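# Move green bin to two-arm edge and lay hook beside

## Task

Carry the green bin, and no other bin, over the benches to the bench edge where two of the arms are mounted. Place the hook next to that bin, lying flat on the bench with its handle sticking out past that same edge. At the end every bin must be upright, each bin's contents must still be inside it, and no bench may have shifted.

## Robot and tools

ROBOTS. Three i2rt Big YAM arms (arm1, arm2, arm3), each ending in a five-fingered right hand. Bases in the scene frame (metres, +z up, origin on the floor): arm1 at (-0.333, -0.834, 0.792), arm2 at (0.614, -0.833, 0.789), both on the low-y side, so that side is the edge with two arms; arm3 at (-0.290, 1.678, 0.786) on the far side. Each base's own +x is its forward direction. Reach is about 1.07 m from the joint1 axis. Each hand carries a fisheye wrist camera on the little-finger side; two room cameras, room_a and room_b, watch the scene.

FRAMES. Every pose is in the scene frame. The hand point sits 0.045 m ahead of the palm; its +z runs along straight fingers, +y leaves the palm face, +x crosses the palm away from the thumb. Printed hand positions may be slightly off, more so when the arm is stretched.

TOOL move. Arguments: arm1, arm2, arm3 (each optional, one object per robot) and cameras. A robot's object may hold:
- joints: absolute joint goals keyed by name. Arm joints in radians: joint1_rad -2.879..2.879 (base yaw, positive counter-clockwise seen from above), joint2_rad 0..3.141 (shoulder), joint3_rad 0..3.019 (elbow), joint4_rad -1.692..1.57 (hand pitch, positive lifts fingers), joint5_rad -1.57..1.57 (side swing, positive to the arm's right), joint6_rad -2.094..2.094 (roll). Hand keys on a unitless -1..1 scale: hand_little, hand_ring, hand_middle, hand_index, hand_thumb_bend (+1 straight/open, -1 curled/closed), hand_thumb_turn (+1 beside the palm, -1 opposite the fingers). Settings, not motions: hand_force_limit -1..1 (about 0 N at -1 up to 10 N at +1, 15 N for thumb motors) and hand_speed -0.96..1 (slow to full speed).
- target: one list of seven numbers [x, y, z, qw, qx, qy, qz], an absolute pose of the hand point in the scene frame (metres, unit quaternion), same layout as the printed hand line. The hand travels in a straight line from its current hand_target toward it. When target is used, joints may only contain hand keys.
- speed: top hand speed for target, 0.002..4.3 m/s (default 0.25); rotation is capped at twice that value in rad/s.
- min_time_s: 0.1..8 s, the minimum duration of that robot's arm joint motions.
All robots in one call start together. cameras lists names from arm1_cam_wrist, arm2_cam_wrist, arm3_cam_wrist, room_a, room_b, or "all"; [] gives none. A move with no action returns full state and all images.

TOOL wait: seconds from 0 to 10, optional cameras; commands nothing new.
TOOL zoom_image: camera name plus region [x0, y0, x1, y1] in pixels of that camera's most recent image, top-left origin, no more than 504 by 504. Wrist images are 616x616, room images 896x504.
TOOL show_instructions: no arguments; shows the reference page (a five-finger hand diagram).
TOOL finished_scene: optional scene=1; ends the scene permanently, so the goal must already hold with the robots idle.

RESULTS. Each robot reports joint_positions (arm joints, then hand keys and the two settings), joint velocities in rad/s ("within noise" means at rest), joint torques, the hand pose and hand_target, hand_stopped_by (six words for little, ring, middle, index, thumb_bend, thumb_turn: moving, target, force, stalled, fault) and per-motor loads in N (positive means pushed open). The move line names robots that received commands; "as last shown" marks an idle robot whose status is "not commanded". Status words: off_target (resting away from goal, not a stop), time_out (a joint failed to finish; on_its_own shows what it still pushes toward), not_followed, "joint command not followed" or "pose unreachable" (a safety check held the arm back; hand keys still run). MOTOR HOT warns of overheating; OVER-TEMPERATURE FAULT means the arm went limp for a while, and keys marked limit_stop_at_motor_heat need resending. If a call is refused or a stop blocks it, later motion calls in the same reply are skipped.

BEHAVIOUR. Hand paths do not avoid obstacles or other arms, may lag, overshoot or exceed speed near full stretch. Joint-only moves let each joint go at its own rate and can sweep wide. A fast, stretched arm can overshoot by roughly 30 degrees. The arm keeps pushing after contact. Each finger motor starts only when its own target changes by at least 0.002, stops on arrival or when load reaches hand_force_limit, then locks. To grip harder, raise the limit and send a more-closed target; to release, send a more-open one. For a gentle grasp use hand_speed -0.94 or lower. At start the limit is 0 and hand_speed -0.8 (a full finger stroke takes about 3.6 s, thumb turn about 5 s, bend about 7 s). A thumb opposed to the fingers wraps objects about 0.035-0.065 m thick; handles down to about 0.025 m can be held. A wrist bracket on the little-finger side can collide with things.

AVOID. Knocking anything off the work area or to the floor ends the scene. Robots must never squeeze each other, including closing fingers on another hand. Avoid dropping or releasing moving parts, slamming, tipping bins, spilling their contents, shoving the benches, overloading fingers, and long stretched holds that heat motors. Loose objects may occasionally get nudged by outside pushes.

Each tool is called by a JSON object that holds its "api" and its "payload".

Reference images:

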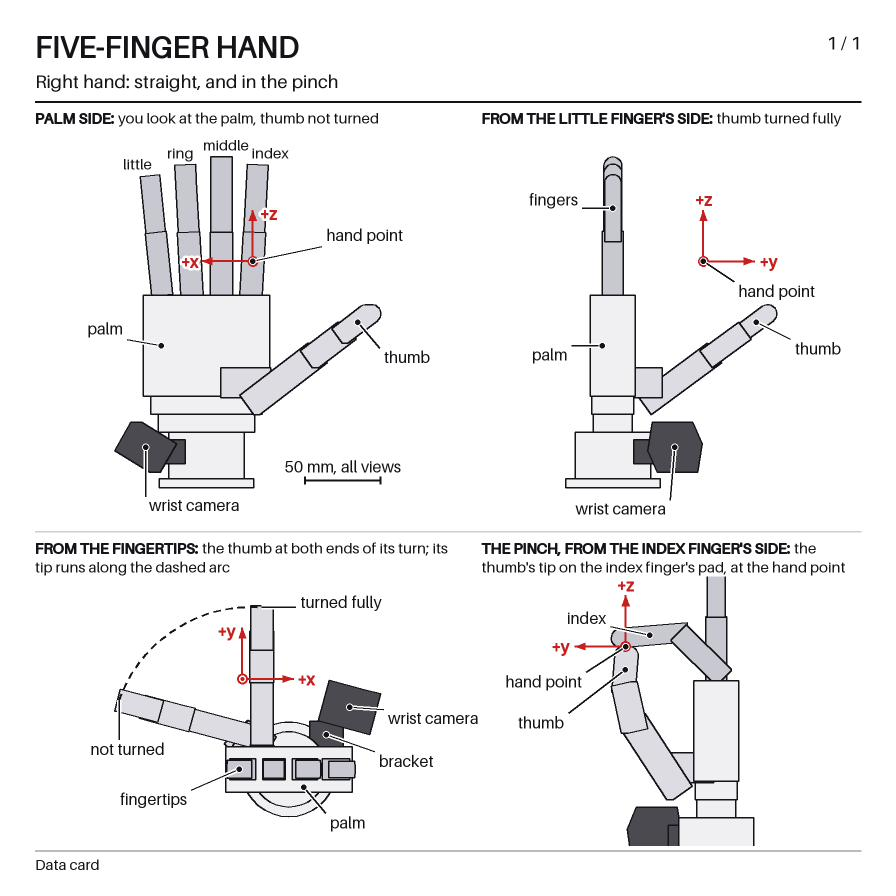

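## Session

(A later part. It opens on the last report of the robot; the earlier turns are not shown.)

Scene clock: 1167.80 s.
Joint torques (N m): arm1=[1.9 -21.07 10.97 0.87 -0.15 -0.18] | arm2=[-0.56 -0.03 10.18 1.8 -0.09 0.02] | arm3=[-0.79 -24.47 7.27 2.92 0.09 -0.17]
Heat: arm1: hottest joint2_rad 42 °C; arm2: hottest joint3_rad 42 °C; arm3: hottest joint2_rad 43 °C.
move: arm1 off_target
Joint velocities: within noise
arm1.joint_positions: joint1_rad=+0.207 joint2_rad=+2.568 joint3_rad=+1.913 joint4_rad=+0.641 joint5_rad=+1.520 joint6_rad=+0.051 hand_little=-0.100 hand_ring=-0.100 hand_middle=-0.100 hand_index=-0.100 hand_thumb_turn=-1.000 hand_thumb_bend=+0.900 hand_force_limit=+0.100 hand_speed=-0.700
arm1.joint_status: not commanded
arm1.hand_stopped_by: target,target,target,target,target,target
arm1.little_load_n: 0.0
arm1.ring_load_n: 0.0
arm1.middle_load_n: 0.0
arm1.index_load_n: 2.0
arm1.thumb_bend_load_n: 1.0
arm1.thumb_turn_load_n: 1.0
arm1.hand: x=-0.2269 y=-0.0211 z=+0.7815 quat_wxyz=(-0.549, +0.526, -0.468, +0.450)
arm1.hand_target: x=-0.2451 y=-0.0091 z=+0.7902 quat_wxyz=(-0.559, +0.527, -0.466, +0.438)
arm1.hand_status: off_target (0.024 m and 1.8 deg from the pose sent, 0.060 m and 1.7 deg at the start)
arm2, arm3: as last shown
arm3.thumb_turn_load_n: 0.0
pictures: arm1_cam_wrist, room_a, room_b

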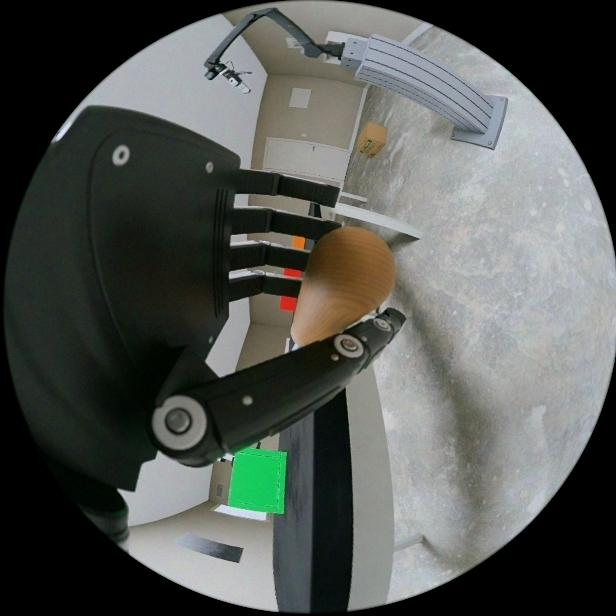

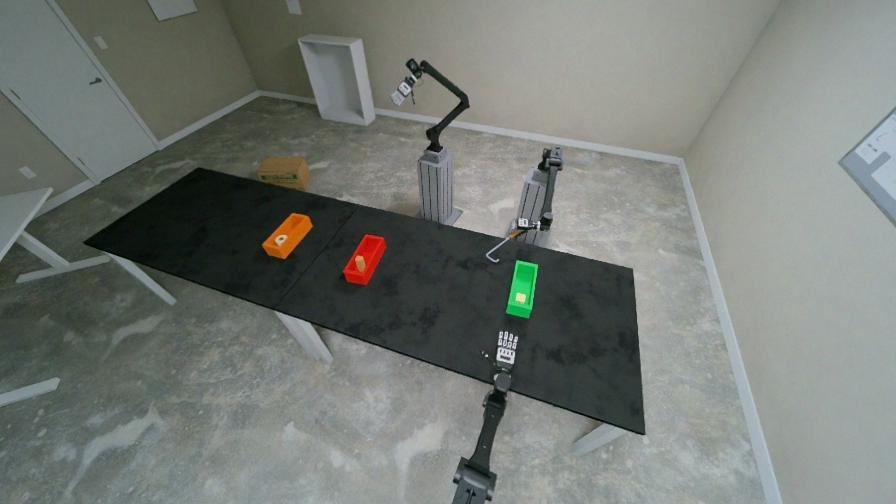

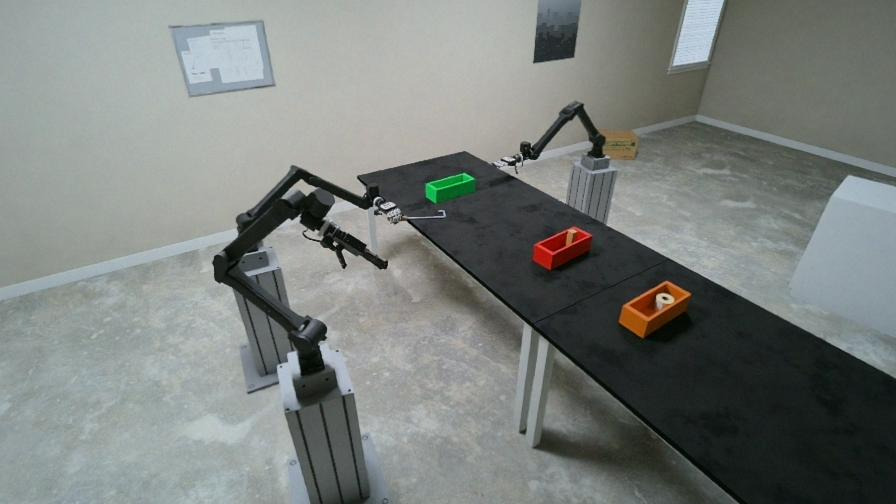

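{"api": "move", "payload": {"arm1": {"joints": {"hand_speed": -0.5, "hand_ring": 1, "hand_middle": 1, "hand_index": 1, "hand_little": 1, "hand_thumb_bend": 1}}}}

{"api": "move", "payload": {"arm1": {"target": [-0.275, -0.018, 0.795, 0.56, -0.527, 0.466, -0.439], "speed": 0.08}, "cameras": ["arm1_cam_wrist"]}}

{"api": "zoom_image", "payload": {"camera": "arm1_cam_wrist", "region": [200, 110, 480, 390]}}

Scene clock: 1179.80 s.
Joint torques (N m): arm1=[1.96 -22.07 10.55 0.94 -0.12 -0.11] | arm2=[-0.38 0.03 10.17 1.8 -0.09 0.02] | arm3=[-0.32 -24.76 7.31 2.84 0.11 -0.14]
Heat: arm1: hottest joint2_rad 42 °C; arm2: hottest joint3_rad 42 °C; arm3: hottest joint2_rad 43 °C.
move: arm1 done
Joint velocities: within noise
arm1.joint_positions: joint1_rad=+0.211 joint2_rad=+2.576 joint3_rad=+1.915 joint4_rad=+0.641 joint5_rad=+1.520 joint6_rad=+0.051 hand_little=+1.000 hand_ring=+1.000 hand_middle=+1.000 hand_index=+1.000 hand_thumb_turn=-1.000 hand_thumb_bend=+1.000 hand_force_limit=+0.100 hand_speed=-0.500
arm1.joint_status: all done
arm1.hand_stopped_by: target,target,target,target,target,target
arm1.little_load_n: -0.5
arm1.ring_load_n: 0.0
arm1.middle_load_n: 0.0
arm1.index_load_n: 0.0
arm1.thumb_bend_load_n: 0.0
arm1.thumb_turn_load_n: 0.0
arm1.hand: x=-0.2304 y=-0.0214 z=+0.7760 quat_wxyz=(-0.549, +0.529, -0.465, +0.451)
arm1.hand_target: x=-0.2452 y=-0.0091 z=+0.7902 quat_wxyz=(-0.559, +0.527, -0.466, +0.438)
arm1.hand_status: not commanded
arm2, arm3: as last shown
arm3.index_load_n: 0.0
pictures: none

Scene clock: 1180.90 s.
Joint torques (N m): arm1=[0.56 -24 8.39 1.18 0.11 -0.12] | arm2=[-0.56 0.15 10.19 1.83 -0.11 0.02] | arm3=[-0.44 -24.64 7.34 2.82 0.08 -0.15]
Heat: arm1: hottest joint2_rad 42 °C; arm2: hottest joint3_rad 42 °C; arm3: hottest joint2_rad 43 °C.
move: arm1 off_target
Joint velocities: within noise
arm1.joint_positions: joint1_rad=+0.261 joint2_rad=+2.576 joint3_rad=+1.915 joint4_rad=+0.641 joint5_rad=+1.554 joint6_rad=+0.051 hand_little=+1.000 hand_ring=+1.000 hand_middle=+1.000 hand_index=+1.000 hand_thumb_turn=-1.000 hand_thumb_bend=+1.000 hand_force_limit=+0.100 hand_speed=-0.500
arm1.joint_status: not commanded
arm1.hand_stopped_by: target,target,target,target,target,target
arm1.little_load_n: 0.0
arm1.ring_load_n: 0.0
arm1.middle_load_n: 0.0
arm1.index_load_n: 0.0
arm1.thumb_bend_load_n: 0.0
arm1.thumb_turn_load_n: 0.0
arm1.hand: x=-0.2687 y=-0.0235 z=+0.7758 quat_wxyz=(-0.552, +0.533, -0.460, +0.446)
arm1.hand_target: x=-0.2748 y=-0.0182 z=+0.7949 quat_wxyz=(-0.559, +0.527, -0.466, +0.438)
arm1.hand_status: off_target (0.021 m and 1.5 deg from the pose sent, 0.049 m and 1.9 deg at the start)
arm2.joint_positions: joint1_rad=-0.703 joint2_rad=+0.620 joint3_rad=+1.332 joint4_rad=-1.334 joint5_rad=-0.165 joint6_rad=-0.984 hand_little=+1.000 hand_ring=+1.000 hand_middle=+1.000 hand_index=+1.000 hand_thumb_turn=+1.000 hand_thumb_bend=+1.000 hand_force_limit=+0.000 hand_speed=-0.800
arm2.joint_status: not commanded
arm2.hand_stopped_by: target,target,target,target,target,target
arm2.little_load_n: 0.0
arm2.ring_load_n: 0.0
arm2.middle_load_n: 0.0
arm2.index_load_n: -0.5
arm2.thumb_bend_load_n: 0.0
arm2.thumb_turn_load_n: 0.0
arm2.hand: x=+0.7903 y=-0.6836 z=+1.2366 quat_wxyz=(-0.328, +0.885, +0.088, +0.319)
arm2.hand_target: x=+0.7900 y=-0.6839 z=+1.2437 quat_wxyz=(-0.332, +0.881, +0.089, +0.325)
arm2.hand_status: not commanded
arm3: as last shown
arm3.little_load_n: -0.5

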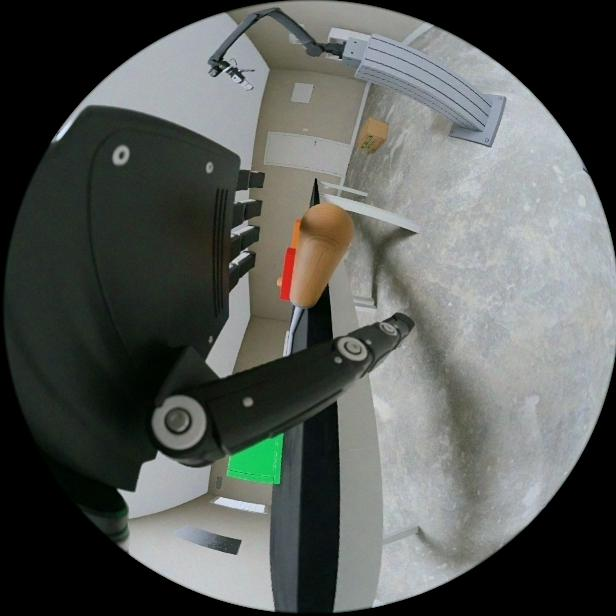

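Scaled by 1.800 from the camera's image (finer frame: 880x880).

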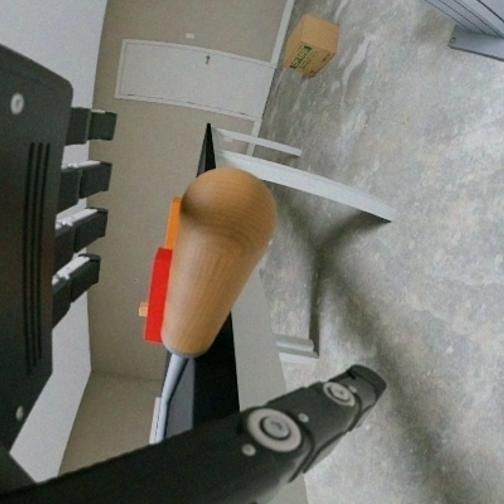

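{"api": "move", "payload": {"arm1": {"target": [-0.285, -0.05, 0.96, 0.56, -0.527, 0.466, -0.439], "speed": 0.2}}}

{"api": "move", "payload": {"arm1": {"target": [-0.25, -0.25, 1.02, 0.6112, -0.5946, -0.3796, 0.3594], "speed": 0.4}, "cameras": ["arm1_cam_wrist", "room_a", "room_b"]}}

{"api": "zoom_image", "payload": {"camera": "room_a", "region": [460, 180, 560, 280]}}

Scene clock: 1204.20 s.
Joint torques (N m): arm1=[1.85 -21.71 8.61 0.88 0.04 -0.2] | arm2=[-0.44 0.03 10.22 1.77 -0.09 0.02] | arm3=[-0.5 -24.88 7.38 2.88 0.08 -0.21]
Heat: arm1: hottest joint2_rad 41 °C; arm2: hottest joint3_rad 42 °C; arm3: hottest joint2_rad 44 °C.
move: arm1 off_target
Joint velocities: within noise
arm1.joint_positions: joint1_rad=+0.270 joint2_rad=+2.261 joint3_rad=+1.784 joint4_rad=+0.570 joint5_rad=+1.573 joint6_rad=-0.042 hand_little=+1.000 hand_ring=+1.000 hand_middle=+1.000 hand_index=+1.000 hand_thumb_turn=-1.000 hand_thumb_bend=+1.000 hand_force_limit=+0.100 hand_speed=-0.500
arm1.joint_status: not commanded
arm1.hand_stopped_by: target,target,target,target,target,target
arm1.little_load_n: 0.0
arm1.ring_load_n: 0.0
arm1.middle_load_n: 0.0
arm1.index_load_n: 0.0
arm1.thumb_bend_load_n: 0.0
arm1.thumb_turn_load_n: 0.0
arm1.hand: x=-0.2723 y=-0.0505 z=+0.9471 quat_wxyz=(-0.555, +0.526, -0.468, +0.443)
arm1.hand_target: x=-0.2850 y=-0.0501 z=+0.9598 quat_wxyz=(-0.559, +0.528, -0.466, +0.438)
arm1.hand_status: off_target (0.018 m and 0.8 deg from the pose sent, 0.187 m and 1.5 deg at the start; a joint's target at an end of its range on 18 of 50 steps)
arm2, arm3: as last shown
arm2.index_load_n: 0.0
arm3.little_load_n: 0.0
pictures: none

Scene clock: 1208.10 s.
Joint torques (N m): arm1=[-0.5 -13.74 11.06 0.98 -0.11 -0.03] | arm2=[-0.56 -0.09 10.21 1.81 -0.08 0.02] | arm3=[-0.56 -24.47 7.3 2.96 0.08 -0.18]
Heat: arm1: hottest joint2_rad 40 °C; arm2: hottest joint3_rad 42 °C; arm3: hottest joint2_rad 44 °C.
move: arm1 off_target
Joint velocities: within noise
arm1.joint_positions: joint1_rad=-0.365 joint2_rad=+1.832 joint3_rad=+1.244 joint4_rad=+0.668 joint5_rad=-1.562 joint6_rad=+0.074 hand_little=+1.000 hand_ring=+1.000 hand_middle=+1.000 hand_index=+1.000 hand_thumb_turn=-1.000 hand_thumb_bend=+1.000 hand_force_limit=+0.100 hand_speed=-0.500
arm1.joint_status: not commanded
arm1.hand_stopped_by: target,target,target,target,target,target
arm1.little_load_n: 0.0
arm1.ring_load_n: 0.0
arm1.middle_load_n: 0.0
arm1.index_load_n: 0.0
arm1.thumb_bend_load_n: 0.0
arm1.thumb_turn_load_n: 0.0
arm1.hand: x=-0.2631 y=-0.2576 z=+1.0070 quat_wxyz=(-0.604, +0.602, +0.374, -0.364)
arm1.hand_target: x=-0.2504 y=-0.2505 z=+1.0200 quat_wxyz=(-0.610, +0.600, +0.378, -0.353)
arm1.hand_status: off_target (0.020 m and 1.5 deg from the pose sent, 0.214 m and 143.3 deg at the start; a joint's target at an end of its range on 20 of 117 steps)
arm2, arm3: as last shown
arm3.thumb_turn_load_n: -0.5

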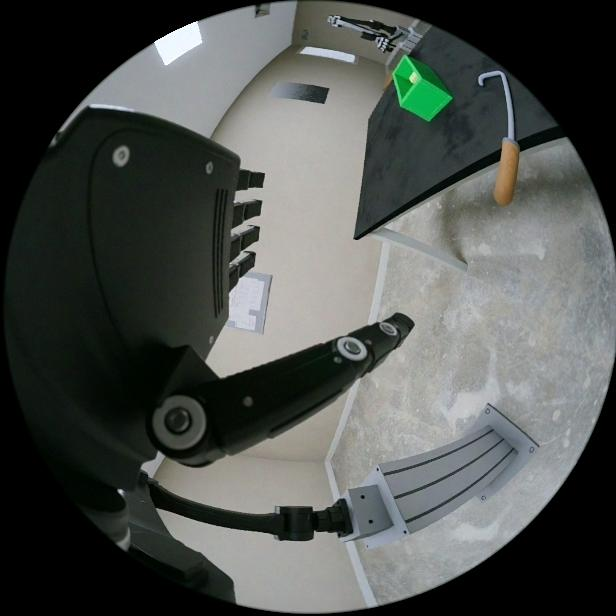

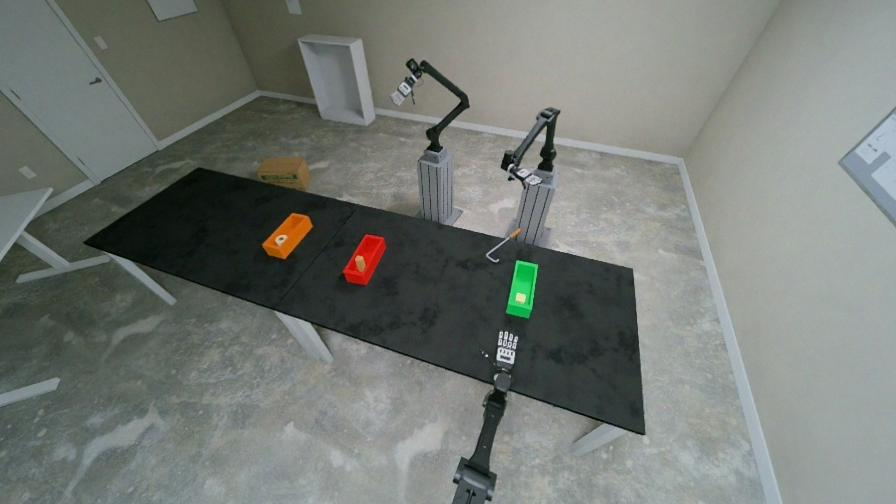

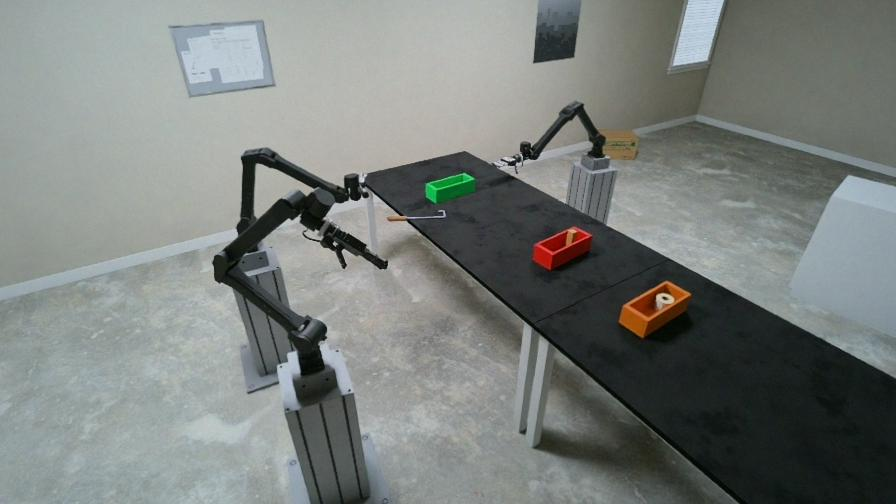

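Scaled by 5.040 from the camera's image (finer frame: 1280x720).

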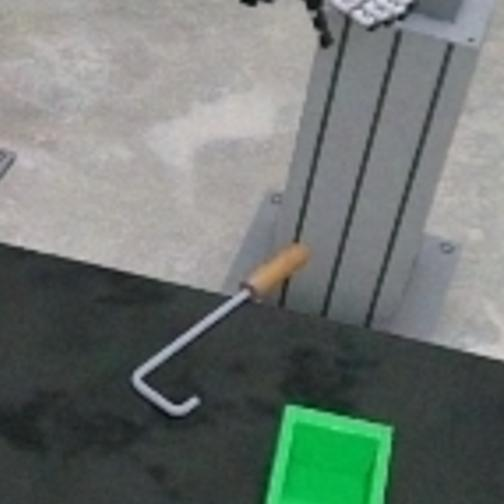

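{"api": "move", "payload": {"arm1": {"target": [-0.247, -0.058, 0.925, 0.6112, -0.5946, -0.3796, 0.3594], "speed": 0.25}, "cameras": ["arm1_cam_wrist", "room_a", "room_b"]}}

{"api": "zoom_image", "payload": {"camera": "arm1_cam_wrist", "region": [300, 150, 580, 430]}}

{"api": "zoom_image", "payload": {"camera": "room_a", "region": [470, 170, 570, 270]}}

Scene clock: 1216.97 s.
Joint torques (N m): arm1=[0.79 -21.83 11.89 0.84 -0.15 -0.12] | arm2=[-0.5 0.21 10.26 1.84 -0.1 0.01] | arm3=[-0.79 -24.64 7.19 2.96 0.11 -0.14]
Heat: arm1: hottest joint2_rad 40 °C; arm2: hottest joint3_rad 42 °C; arm3: hottest joint2_rad 44 °C.
move: arm1 off_target
Joint velocities: within noise
arm1.joint_positions: joint1_rad=-0.275 joint2_rad=+2.392 joint3_rad=+1.905 joint4_rad=+0.560 joint5_rad=-1.461 joint6_rad=+0.088 hand_little=+1.000 hand_ring=+1.000 hand_middle=+1.000 hand_index=+1.000 hand_thumb_turn=-1.000 hand_thumb_bend=+1.000 hand_force_limit=+0.100 hand_speed=-0.500
arm1.joint_status: not commanded
arm1.hand_stopped_by: target,target,target,target,target,target
arm1.little_load_n: 0.0
arm1.ring_load_n: 0.0
arm1.middle_load_n: 0.0
arm1.index_load_n: 0.0
arm1.thumb_bend_load_n: 0.0
arm1.thumb_turn_load_n: 0.0
arm1.hand: x=-0.2438 y=-0.0678 z=+0.9022 quat_wxyz=(-0.604, +0.606, +0.363, -0.369)
arm1.hand_target: x=-0.2471 y=-0.0590 z=+0.9252 quat_wxyz=(-0.612, +0.594, +0.379, -0.359)
arm1.hand_status: off_target (0.025 m and 2.7 deg from the pose sent, 0.216 m and 1.5 deg at the start)
arm2, arm3: as last shown
arm3.thumb_turn_load_n: 0.0

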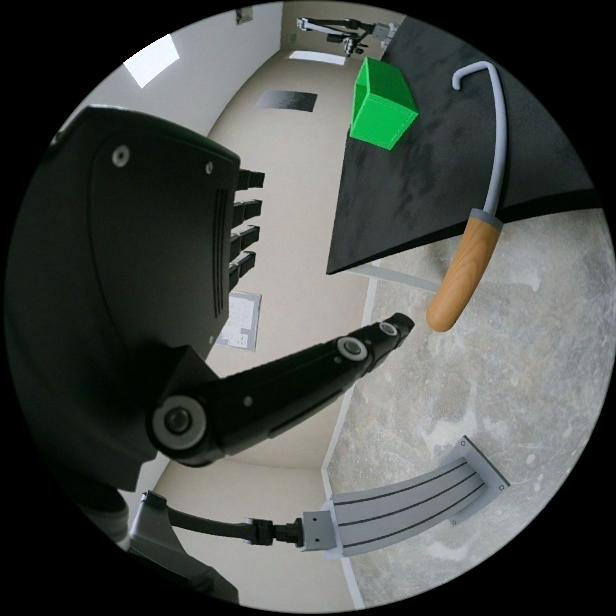

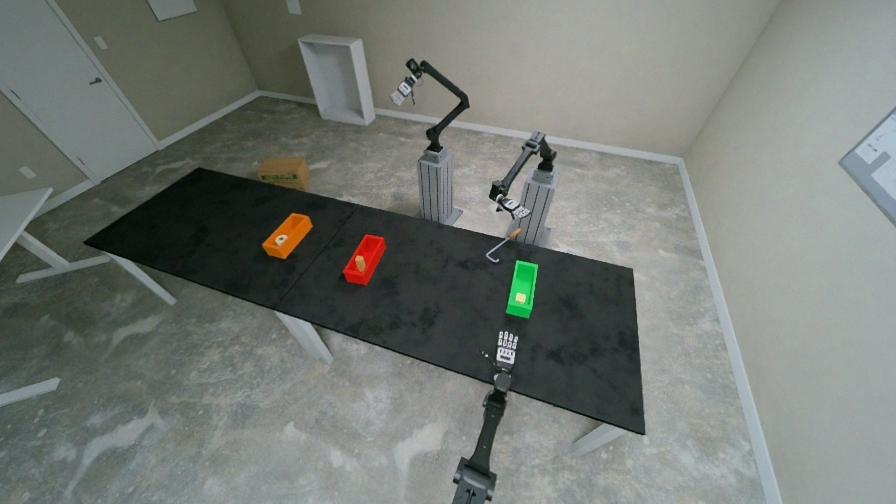

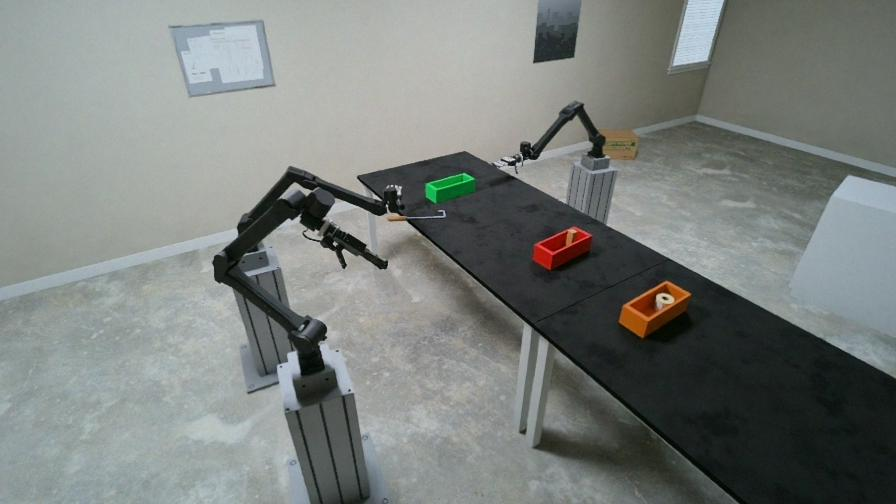

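Scaled by 1.800 from the camera's image (finer frame: 880x880).

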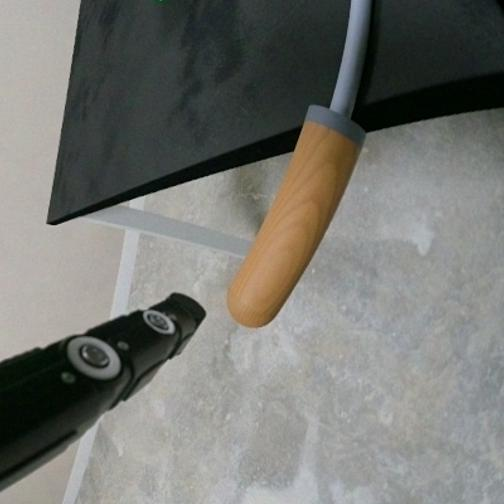

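Scaled by 5.040 from the camera's image (finer frame: 1280x720).

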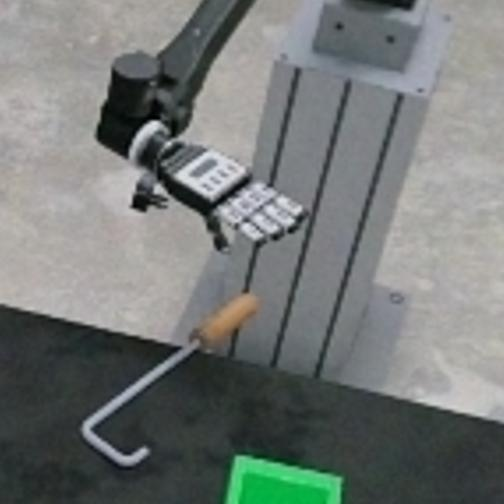

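{"api": "move", "payload": {"arm1": {"target": [-0.259, -0.048, 0.84, 0.6112, -0.5946, -0.3796, 0.3594], "speed": 0.1}, "cameras": ["arm1_cam_wrist"]}}

{"api": "zoom_image", "payload": {"camera": "arm1_cam_wrist", "region": [250, 130, 530, 410]}}

Scene clock: 1231.63 s.
Joint torques (N m): arm1=[1.49 -22.12 11.18 1.8 0.11 -0.12] | arm2=[-0.32 -0.09 10.17 1.76 -0.09 0.02] | arm3=[-0.67 -24.88 7.54 2.96 0.08 -0.21]
Heat: arm1: hottest joint2_rad 40 °C; arm2: hottest joint3_rad 42 °C; arm3: hottest joint2_rad 44 °C.
move: arm1 off_target
Joint velocities: within noise
arm1.joint_positions: joint1_rad=-0.263 joint2_rad=+2.515 joint3_rad=+1.923 joint4_rad=+0.616 joint5_rad=-1.448 joint6_rad=+0.054 hand_little=+1.000 hand_ring=+1.000 hand_middle=+1.000 hand_index=+1.000 hand_thumb_turn=-1.000 hand_thumb_bend=+1.000 hand_force_limit=+0.100 hand_speed=-0.500
arm1.joint_status: not commanded
arm1.hand_stopped_by: target,target,target,target,target,target
arm1.little_load_n: 0.0
arm1.ring_load_n: 0.0
arm1.middle_load_n: 0.0
arm1.index_load_n: 0.0
arm1.thumb_bend_load_n: 0.0
arm1.thumb_turn_load_n: 0.0
arm1.hand: x=-0.2513 y=-0.0622 z=+0.8224 quat_wxyz=(-0.600, +0.611, +0.359, -0.372)
arm1.hand_target: x=-0.2593 y=-0.0492 z=+0.8403 quat_wxyz=(-0.611, +0.595, +0.380, -0.359)
arm1.hand_status: off_target (0.024 m and 3.6 deg from the pose sent, 0.067 m and 2.8 deg at the start)
arm2, arm3: as last shown
arm3.index_load_n: -0.5

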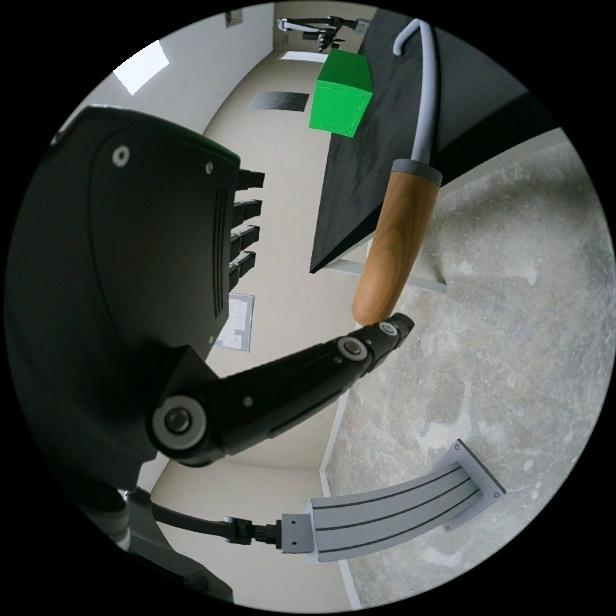

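Scaled by 1.800 from the camera's image (finer frame: 880x880).

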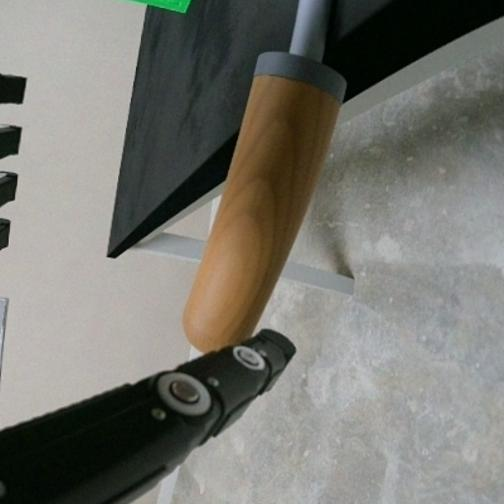

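{"api": "move", "payload": {"arm1": {"target": [-0.266, -0.043, 0.785, 0.6112, -0.5946, -0.3796, 0.3594], "speed": 0.06}, "cameras": ["arm1_cam_wrist", "room_b"]}}

{"api": "zoom_image", "payload": {"camera": "arm1_cam_wrist", "region": [200, 90, 480, 370]}}

Scene clock: 1241.47 s.
Joint torques (N m): arm1=[2.02 -21.95 11.12 1.74 0.11 -0.1] | arm2=[-0.67 0.03 10.19 1.84 -0.07 0.01] | arm3=[-0.32 -24.7 7.31 2.8 0.11 -0.17]
Heat: arm1: hottest joint2_rad 40 °C; arm2: hottest joint3_rad 42 °C; arm3: hottest joint2_rad 44 °C.
move: arm1 off_target
Joint velocities: within noise
arm1.joint_positions: joint1_rad=-0.251 joint2_rad=+2.612 joint3_rad=+1.962 joint4_rad=+0.669 joint5_rad=-1.436 joint6_rad=+0.045 hand_little=+1.000 hand_ring=+1.000 hand_middle=+1.000 hand_index=+1.000 hand_thumb_turn=-1.000 hand_thumb_bend=+1.000 hand_force_limit=+0.100 hand_speed=-0.500
arm1.joint_status: not commanded
arm1.hand_stopped_by: target,target,target,target,target,target
arm1.little_load_n: 0.0
arm1.ring_load_n: 0.0
arm1.middle_load_n: 0.0
arm1.index_load_n: 0.0
arm1.thumb_bend_load_n: 0.0
arm1.thumb_turn_load_n: 0.0
arm1.hand: x=-0.2580 y=-0.0571 z=+0.7698 quat_wxyz=(-0.601, +0.610, +0.360, -0.370)
arm1.hand_target: x=-0.2661 y=-0.0440 z=+0.7854 quat_wxyz=(-0.611, +0.595, +0.380, -0.359)
arm1.hand_status: off_target (0.022 m and 3.3 deg from the pose sent, 0.044 m and 3.6 deg at the start)
arm2: as last shown
arm3.joint_positions: joint1_rad=+0.115 joint2_rad=+2.288 joint3_rad=+1.576 joint4_rad=+0.732 joint5_rad=-0.088 joint6_rad=+0.013 hand_little=+1.000 hand_ring=+1.000 hand_middle=+1.000 hand_index=+1.000 hand_thumb_turn=+1.000 hand_thumb_bend=+1.000 hand_force_limit=+0.000 hand_speed=-0.400
arm3.joint_status: not commanded
arm3.hand_stopped_by: target,target,target,target,target,target
arm3.little_load_n: 0.0
arm3.ring_load_n: 0.0
arm3.middle_load_n: -0.5
arm3.index_load_n: 0.0
arm3.thumb_bend_load_n: 0.0
arm3.thumb_turn_load_n: 0.0
arm3.hand: x=-0.3107 y=+0.7998 z=+0.8562 quat_wxyz=(-0.007, +0.000, -0.699, +0.715)
arm3.hand_target: x=-0.3179 y=+0.8001 z=+0.8598 quat_wxyz=(+0.000, +0.000, -0.693, +0.721)
arm3.hand_status: not commanded

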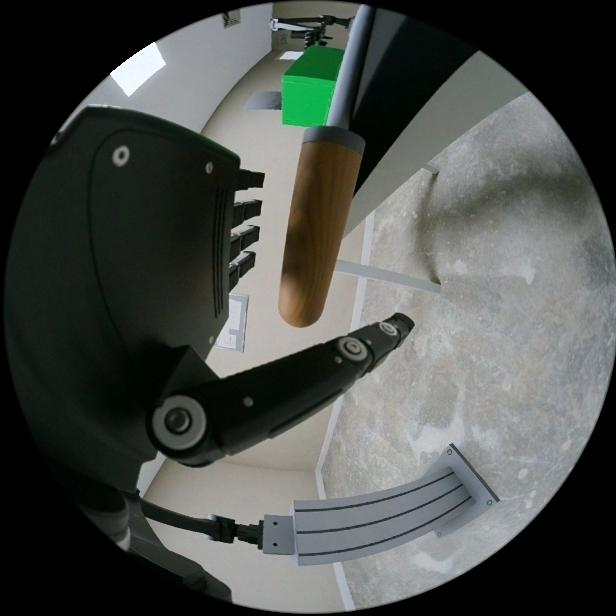

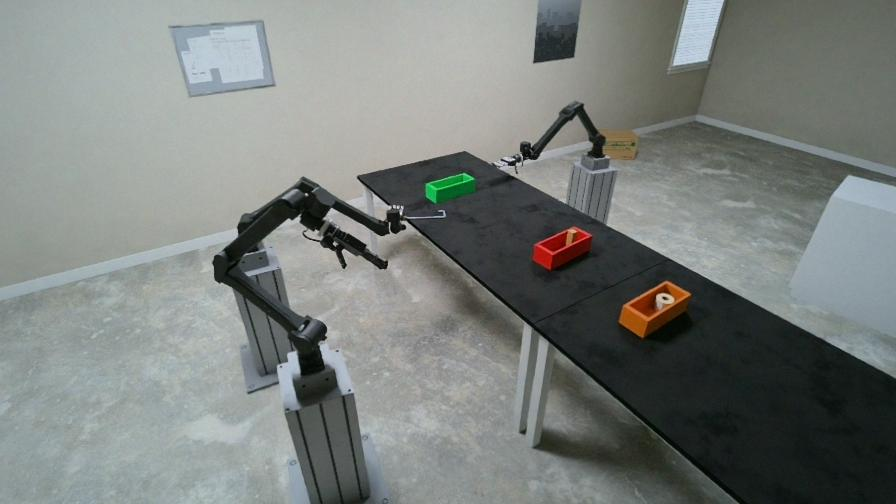

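Scaled by 1.800 from the camera's image (finer frame: 880x880).

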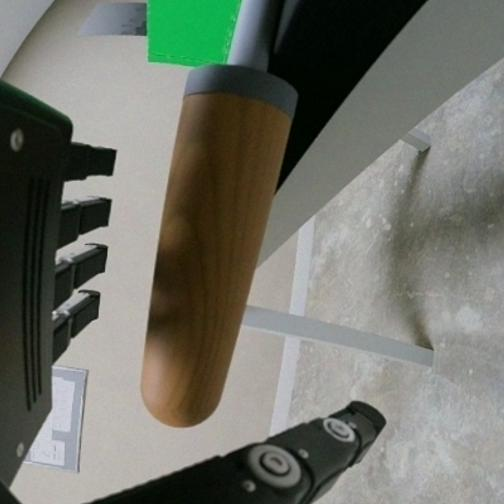

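{"api": "move", "payload": {"arm1": {"target": [-0.276, -0.043, 0.777, 0.6112, -0.5946, -0.3796, 0.3594], "speed": 0.06}}}

{"api": "move", "payload": {"arm1": {"joints": {"hand_speed": -0.85, "hand_force_limit": -0.3, "hand_little": -0.2, "hand_ring": -0.2, "hand_middle": -0.2, "hand_index": -0.2}}, "cameras": ["arm1_cam_wrist", "room_b"]}}

{"api": "zoom_image", "payload": {"camera": "arm1_cam_wrist", "region": [200, 90, 480, 370]}}

Scene clock: 1251.40 s.
Joint torques (N m): arm1=[0.97 -21.83 10.04 1.89 0.11 -0.11] | arm2=[-0.5 0.21 10.22 1.81 -0.09 0.01] | arm3=[-0.15 -24.35 7.31 2.89 0.1 -0.16]
Heat: arm1: hottest joint2_rad 40 °C; arm2: hottest joint3_rad 42 °C; arm3: hottest joint2_rad 44 °C.
move: arm1 off_target
Joint velocities: within noise
arm1.joint_positions: joint1_rad=-0.238 joint2_rad=+2.617 joint3_rad=+1.962 joint4_rad=+0.682 joint5_rad=-1.425 joint6_rad=+0.045 hand_little=+1.000 hand_ring=+1.000 hand_middle=+1.000 hand_index=+1.000 hand_thumb_turn=-1.000 hand_thumb_bend=+1.000 hand_force_limit=+0.100 hand_speed=-0.500
arm1.joint_status: not commanded
arm1.hand_stopped_by: target,target,target,target,target,target
arm1.little_load_n: -0.5
arm1.ring_load_n: 0.0
arm1.middle_load_n: 0.0
arm1.index_load_n: 0.0
arm1.thumb_bend_load_n: 0.0
arm1.thumb_turn_load_n: 0.0
arm1.hand: x=-0.2679 y=-0.0540 z=+0.7668 quat_wxyz=(-0.602, +0.608, +0.363, -0.369)
arm1.hand_target: x=-0.2762 y=-0.0436 z=+0.7772 quat_wxyz=(-0.611, +0.595, +0.380, -0.359)
arm1.hand_status: off_target (0.017 m and 2.8 deg from the pose sent, 0.024 m and 3.3 deg at the start)
arm2, arm3: as last shown
arm3.middle_load_n: 0.0
pictures: none

Scene clock: 1254.77 s.
Joint torques (N m): arm1=[1.03 -22.24 10.17 1.69 0.11 -0.16] | arm2=[-0.56 0.15 10.17 1.84 -0.09 0.02] | arm3=[-0.73 -25 7.28 2.96 0.11 -0.18]
Heat: arm1: hottest joint2_rad 40 °C; arm2: hottest joint3_rad 42 °C; arm3: hottest joint2_rad 44 °C.
move: arm1 done
Joint velocities: within noise
arm1.joint_positions: joint1_rad=-0.238 joint2_rad=+2.617 joint3_rad=+1.962 joint4_rad=+0.683 joint5_rad=-1.425 joint6_rad=+0.045 hand_little=-0.200 hand_ring=-0.200 hand_middle=-0.200 hand_index=-0.200 hand_thumb_turn=-1.000 hand_thumb_bend=+1.000 hand_force_limit=-0.300 hand_speed=-0.850
arm1.joint_status: all done
arm1.hand_stopped_by: target,target,target,target,target,target
arm1.little_load_n: 0.0
arm1.ring_load_n: 0.0
arm1.middle_load_n: 0.0
arm1.index_load_n: 0.0
arm1.thumb_bend_load_n: 0.0
arm1.thumb_turn_load_n: 0.0
arm1.hand: x=-0.2679 y=-0.0540 z=+0.7668 quat_wxyz=(-0.602, +0.608, +0.363, -0.369)
arm1.hand_target: x=-0.2762 y=-0.0437 z=+0.7771 quat_wxyz=(-0.611, +0.595, +0.380, -0.359)
arm1.hand_status: not commanded
arm2, arm3: as last shown

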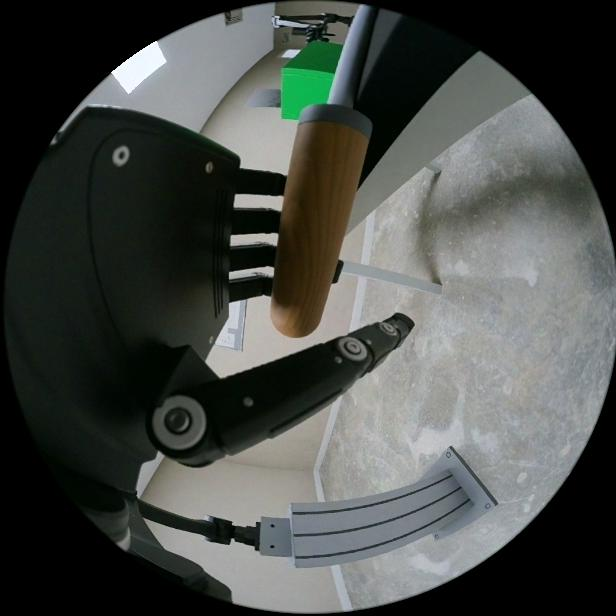

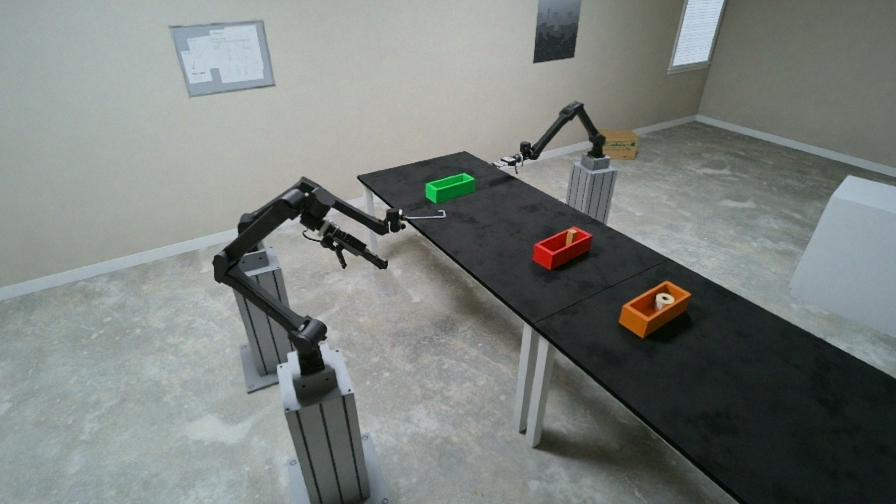

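Scaled by 1.800 from the camera's image (finer frame: 880x880).

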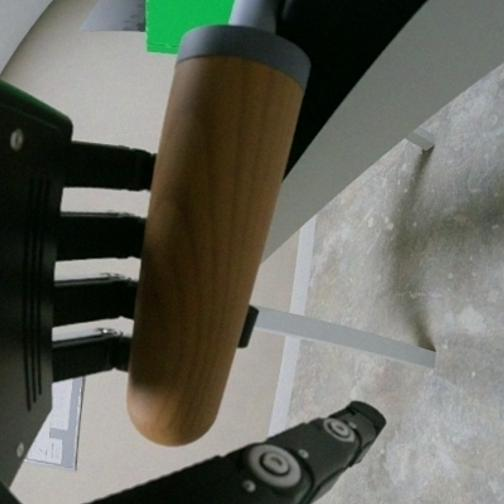

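{"api": "move", "payload": {"arm1": {"joints": {"hand_speed": -0.85, "hand_force_limit": -0.1, "hand_little": -0.65, "hand_ring": -0.65, "hand_middle": -0.65, "hand_index": -0.65, "hand_thumb_bend": 0.75}}, "cameras": ["arm1_cam_wrist"]}}

{"api": "move", "payload": {"arm1": {"joints": {"hand_speed": -0.85, "hand_force_limit": 0.2, "hand_little": -1, "hand_ring": -1, "hand_middle": -1, "hand_index": -1}}, "cameras": ["arm1_cam_wrist", "room_b"]}}

{"api": "zoom_image", "payload": {"camera": "arm1_cam_wrist", "region": [150, 60, 430, 340]}}

Scene clock: 1269.00 s.
Joint torques (N m): arm1=[1.44 -22.53 10.07 1.78 0.11 -0.15] | arm2=[-0.44 -0.03 10.22 1.73 -0.1 0.01] | arm3=[-0.56 -24.59 7.23 2.99 0.11 -0.21]
Heat: arm1: hottest joint2_rad 39 °C; arm2: hottest joint3_rad 43 °C; arm3: hottest joint2_rad 44 °C.
move: arm1 done
Joint velocities: within noise
arm1.joint_positions: joint1_rad=-0.235 joint2_rad=+2.622 joint3_rad=+1.962 joint4_rad=+0.683 joint5_rad=-1.425 joint6_rad=+0.045 hand_little=-0.650 hand_ring=-0.650 hand_middle=-0.650 hand_index=-0.650 hand_thumb_turn=-1.000 hand_thumb_bend=+0.750 hand_force_limit=-0.100 hand_speed=-0.850
arm1.joint_status: all done
arm1.hand_stopped_by: target,target,target,target,target,target
arm1.little_load_n: 0.0
arm1.ring_load_n: 0.0
arm1.middle_load_n: 0.0
arm1.index_load_n: 0.0
arm1.thumb_bend_load_n: 0.5
arm1.thumb_turn_load_n: 0.0
arm1.hand: x=-0.2699 y=-0.0545 z=+0.7634 quat_wxyz=(-0.601, +0.608, +0.363, -0.371)
arm1.hand_target: x=-0.2761 y=-0.0436 z=+0.7773 quat_wxyz=(-0.611, +0.595, +0.380, -0.359)
arm1.hand_status: not commanded
arm2.joint_positions: joint1_rad=-0.703 joint2_rad=+0.620 joint3_rad=+1.332 joint4_rad=-1.334 joint5_rad=-0.165 joint6_rad=-0.984 hand_little=+1.000 hand_ring=+1.000 hand_middle=+1.000 hand_index=+1.000 hand_thumb_turn=+1.000 hand_thumb_bend=+1.000 hand_force_limit=+0.000 hand_speed=-0.800
arm2.joint_status: not commanded
arm2.hand_stopped_by: target,target,target,target,target,target
arm2.little_load_n: 0.0
arm2.ring_load_n: 0.0
arm2.middle_load_n: 0.0
arm2.index_load_n: 0.0
arm2.thumb_bend_load_n: 0.0
arm2.thumb_turn_load_n: 0.0
arm2.hand: x=+0.7903 y=-0.6836 z=+1.2366 quat_wxyz=(-0.328, +0.885, +0.088, +0.319)
arm2.hand_target: x=+0.7900 y=-0.6839 z=+1.2437 quat_wxyz=(-0.332, +0.881, +0.089, +0.325)
arm2.hand_status: not commanded
arm3: as last shown
arm3.index_load_n: -0.5
arm3.thumb_turn_load_n: -0.5

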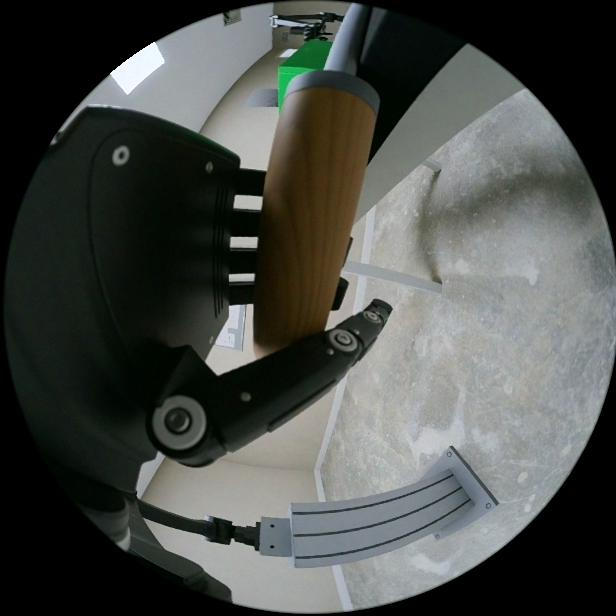

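Scene clock: 1270.33 s.
Joint torques (N m): arm1=[0.79 -23.71 9.98 1.7 0.1 -0.14] | arm2=[-0.38 -0.03 10.18 1.8 -0.08 0.02] | arm3=[-1.14 -24.88 7.17 3.02 0.1 -0.14]
Heat: arm1: hottest joint2_rad 40 °C; arm2: hottest joint3_rad 43 °C; arm3: hottest joint2_rad 44 °C.
move: arm1 done
Joint velocities: within noise
arm1.joint_positions: joint1_rad=-0.235 joint2_rad=+2.632 joint3_rad=+1.962 joint4_rad=+0.683 joint5_rad=-1.425 joint6_rad=+0.045 hand_little=-1.000 hand_ring=-1.000 hand_middle=-1.000 hand_index=-1.000 hand_thumb_turn=-1.000 hand_thumb_bend=+0.750 hand_force_limit=+0.200 hand_speed=-0.850
arm1.joint_status: all done
arm1.hand_stopped_by: target,target,target,target,target,target
arm1.little_load_n: 0.0
arm1.ring_load_n: 1.0
arm1.middle_load_n: 1.0
arm1.index_load_n: 0.0
arm1.thumb_bend_load_n: 0.5
arm1.thumb_turn_load_n: 0.0
arm1.hand: x=-0.2707 y=-0.0561 z=+0.7558 quat_wxyz=(-0.599, +0.610, +0.360, -0.374)
arm1.hand_target: x=-0.2761 y=-0.0436 z=+0.7774 quat_wxyz=(-0.611, +0.595, +0.380, -0.359)
arm1.hand_status: not commanded
arm2, arm3: as last shown
arm3.index_load_n: 0.0

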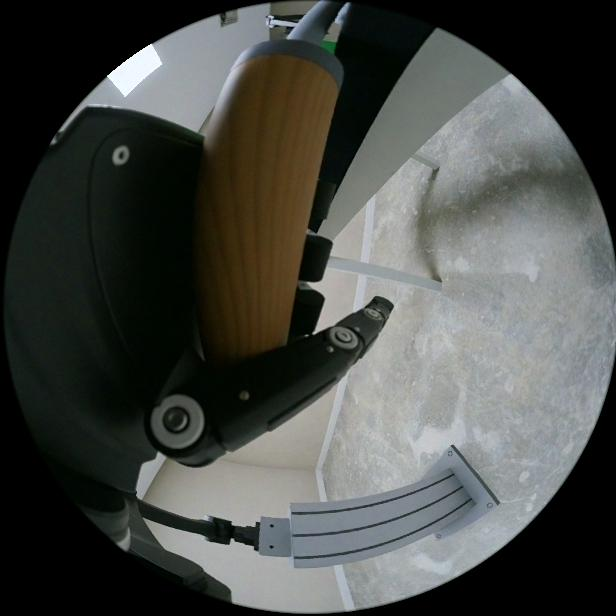

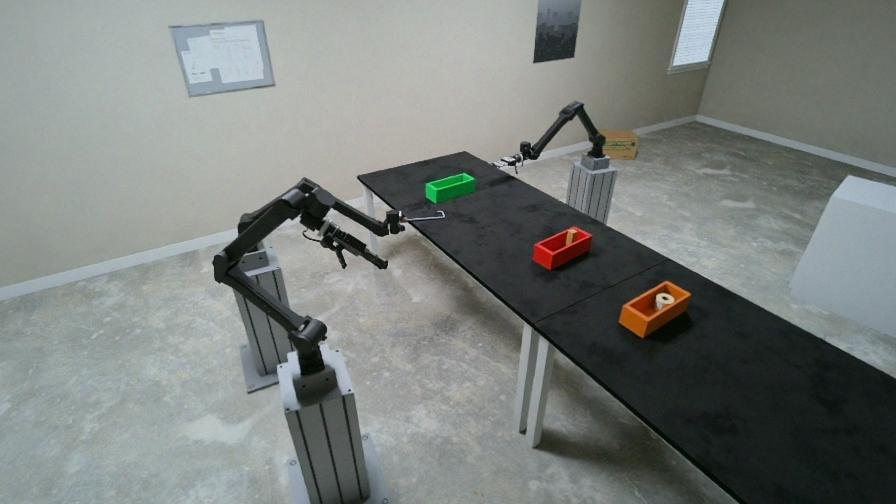

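Scaled by 1.800 from the camera's image (finer frame: 880x880).

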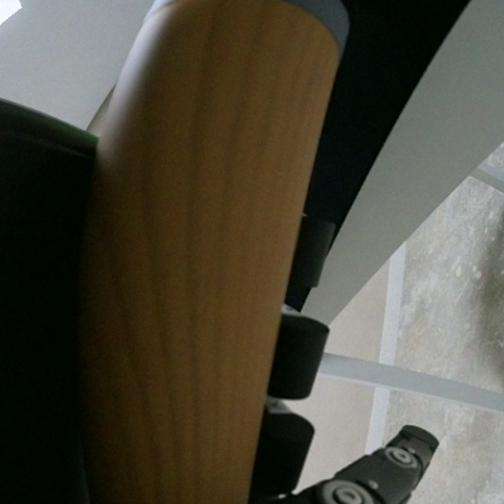

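{"api": "move", "payload": {"arm1": {"joints": {"hand_speed": -0.88, "hand_force_limit": 0.35, "hand_thumb_bend": -0.6}}, "cameras": ["arm1_cam_wrist", "room_a"]}}

{"api": "zoom_image", "payload": {"camera": "room_a", "region": [460, 180, 560, 280]}}

Scene clock: 1278.00 s.
Joint torques (N m): arm1=[0.67 -23.06 9.98 1.73 0.1 -0.03] | arm2=[-0.56 -0.09 10.18 1.81 -0.09 0.02] | arm3=[-0.26 -24.29 7.3 2.84 0.09 -0.18]
Heat: arm1: hottest joint2_rad 40 °C; arm2: hottest joint3_rad 43 °C; arm3: hottest joint2_rad 44 °C.
move: arm1 off_target
Joint velocities: within noise
arm1.joint_positions: joint1_rad=-0.235 joint2_rad=+2.632 joint3_rad=+1.962 joint4_rad=+0.684 joint5_rad=-1.425 joint6_rad=+0.031 hand_little=-1.000 hand_ring=-1.000 hand_middle=-1.000 hand_index=-1.000 hand_thumb_turn=-1.000 hand_thumb_bend=+0.416 hand_force_limit=+0.350 hand_speed=-0.880
arm1.joint_status: hand_thumb_bend off_target (ended at +0.416, target -0.600); the others done
arm1.hand_stopped_by: target,target,target,target,force,target
arm1.little_load_n: 0.0
arm1.ring_load_n: 0.5
arm1.middle_load_n: 0.0
arm1.index_load_n: 0.0
arm1.thumb_bend_load_n: 10.0
arm1.thumb_turn_load_n: 1.5
arm1.hand: x=-0.2703 y=-0.0553 z=+0.7555 quat_wxyz=(-0.601, +0.608, +0.365, -0.369)
arm1.hand_target: x=-0.2761 y=-0.0437 z=+0.7774 quat_wxyz=(-0.611, +0.595, +0.380, -0.359)
arm1.hand_status: not commanded
arm2, arm3: as last shown
arm2.middle_load_n: -0.5
arm3.thumb_turn_load_n: 0.0

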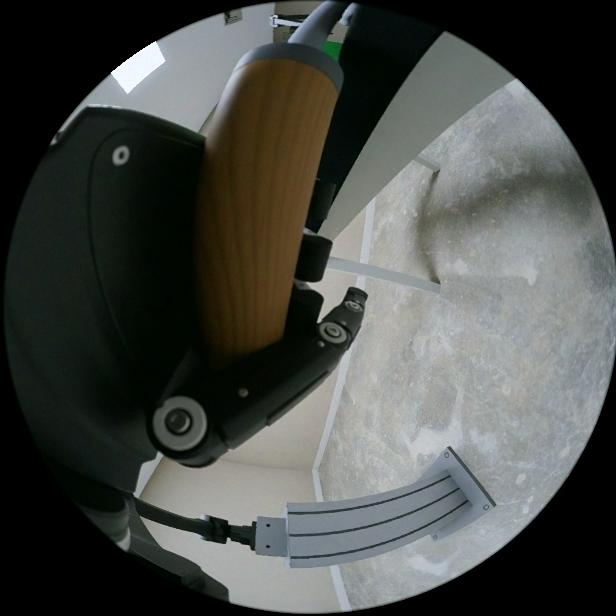

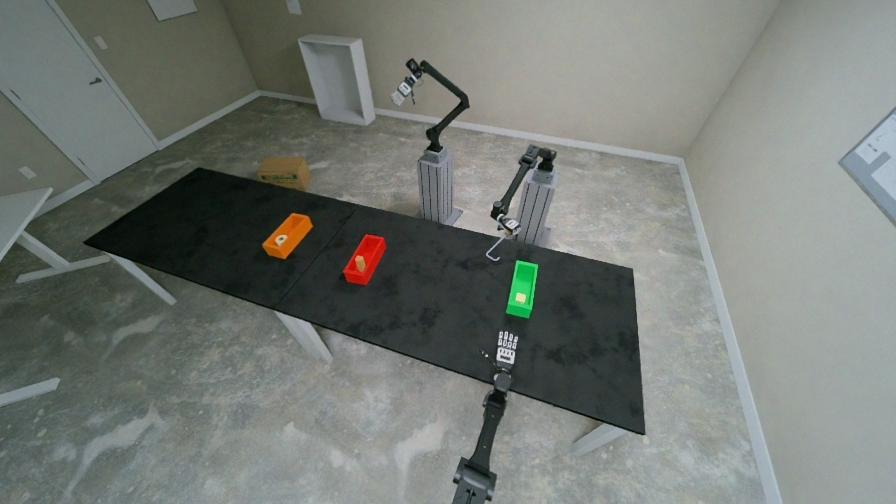

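Scaled by 5.040 from the camera's image (finer frame: 1280x720).

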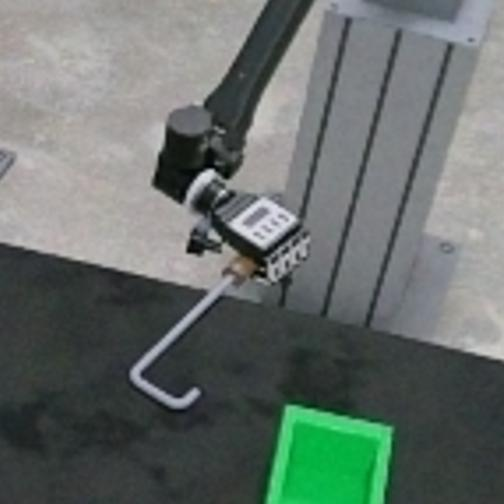

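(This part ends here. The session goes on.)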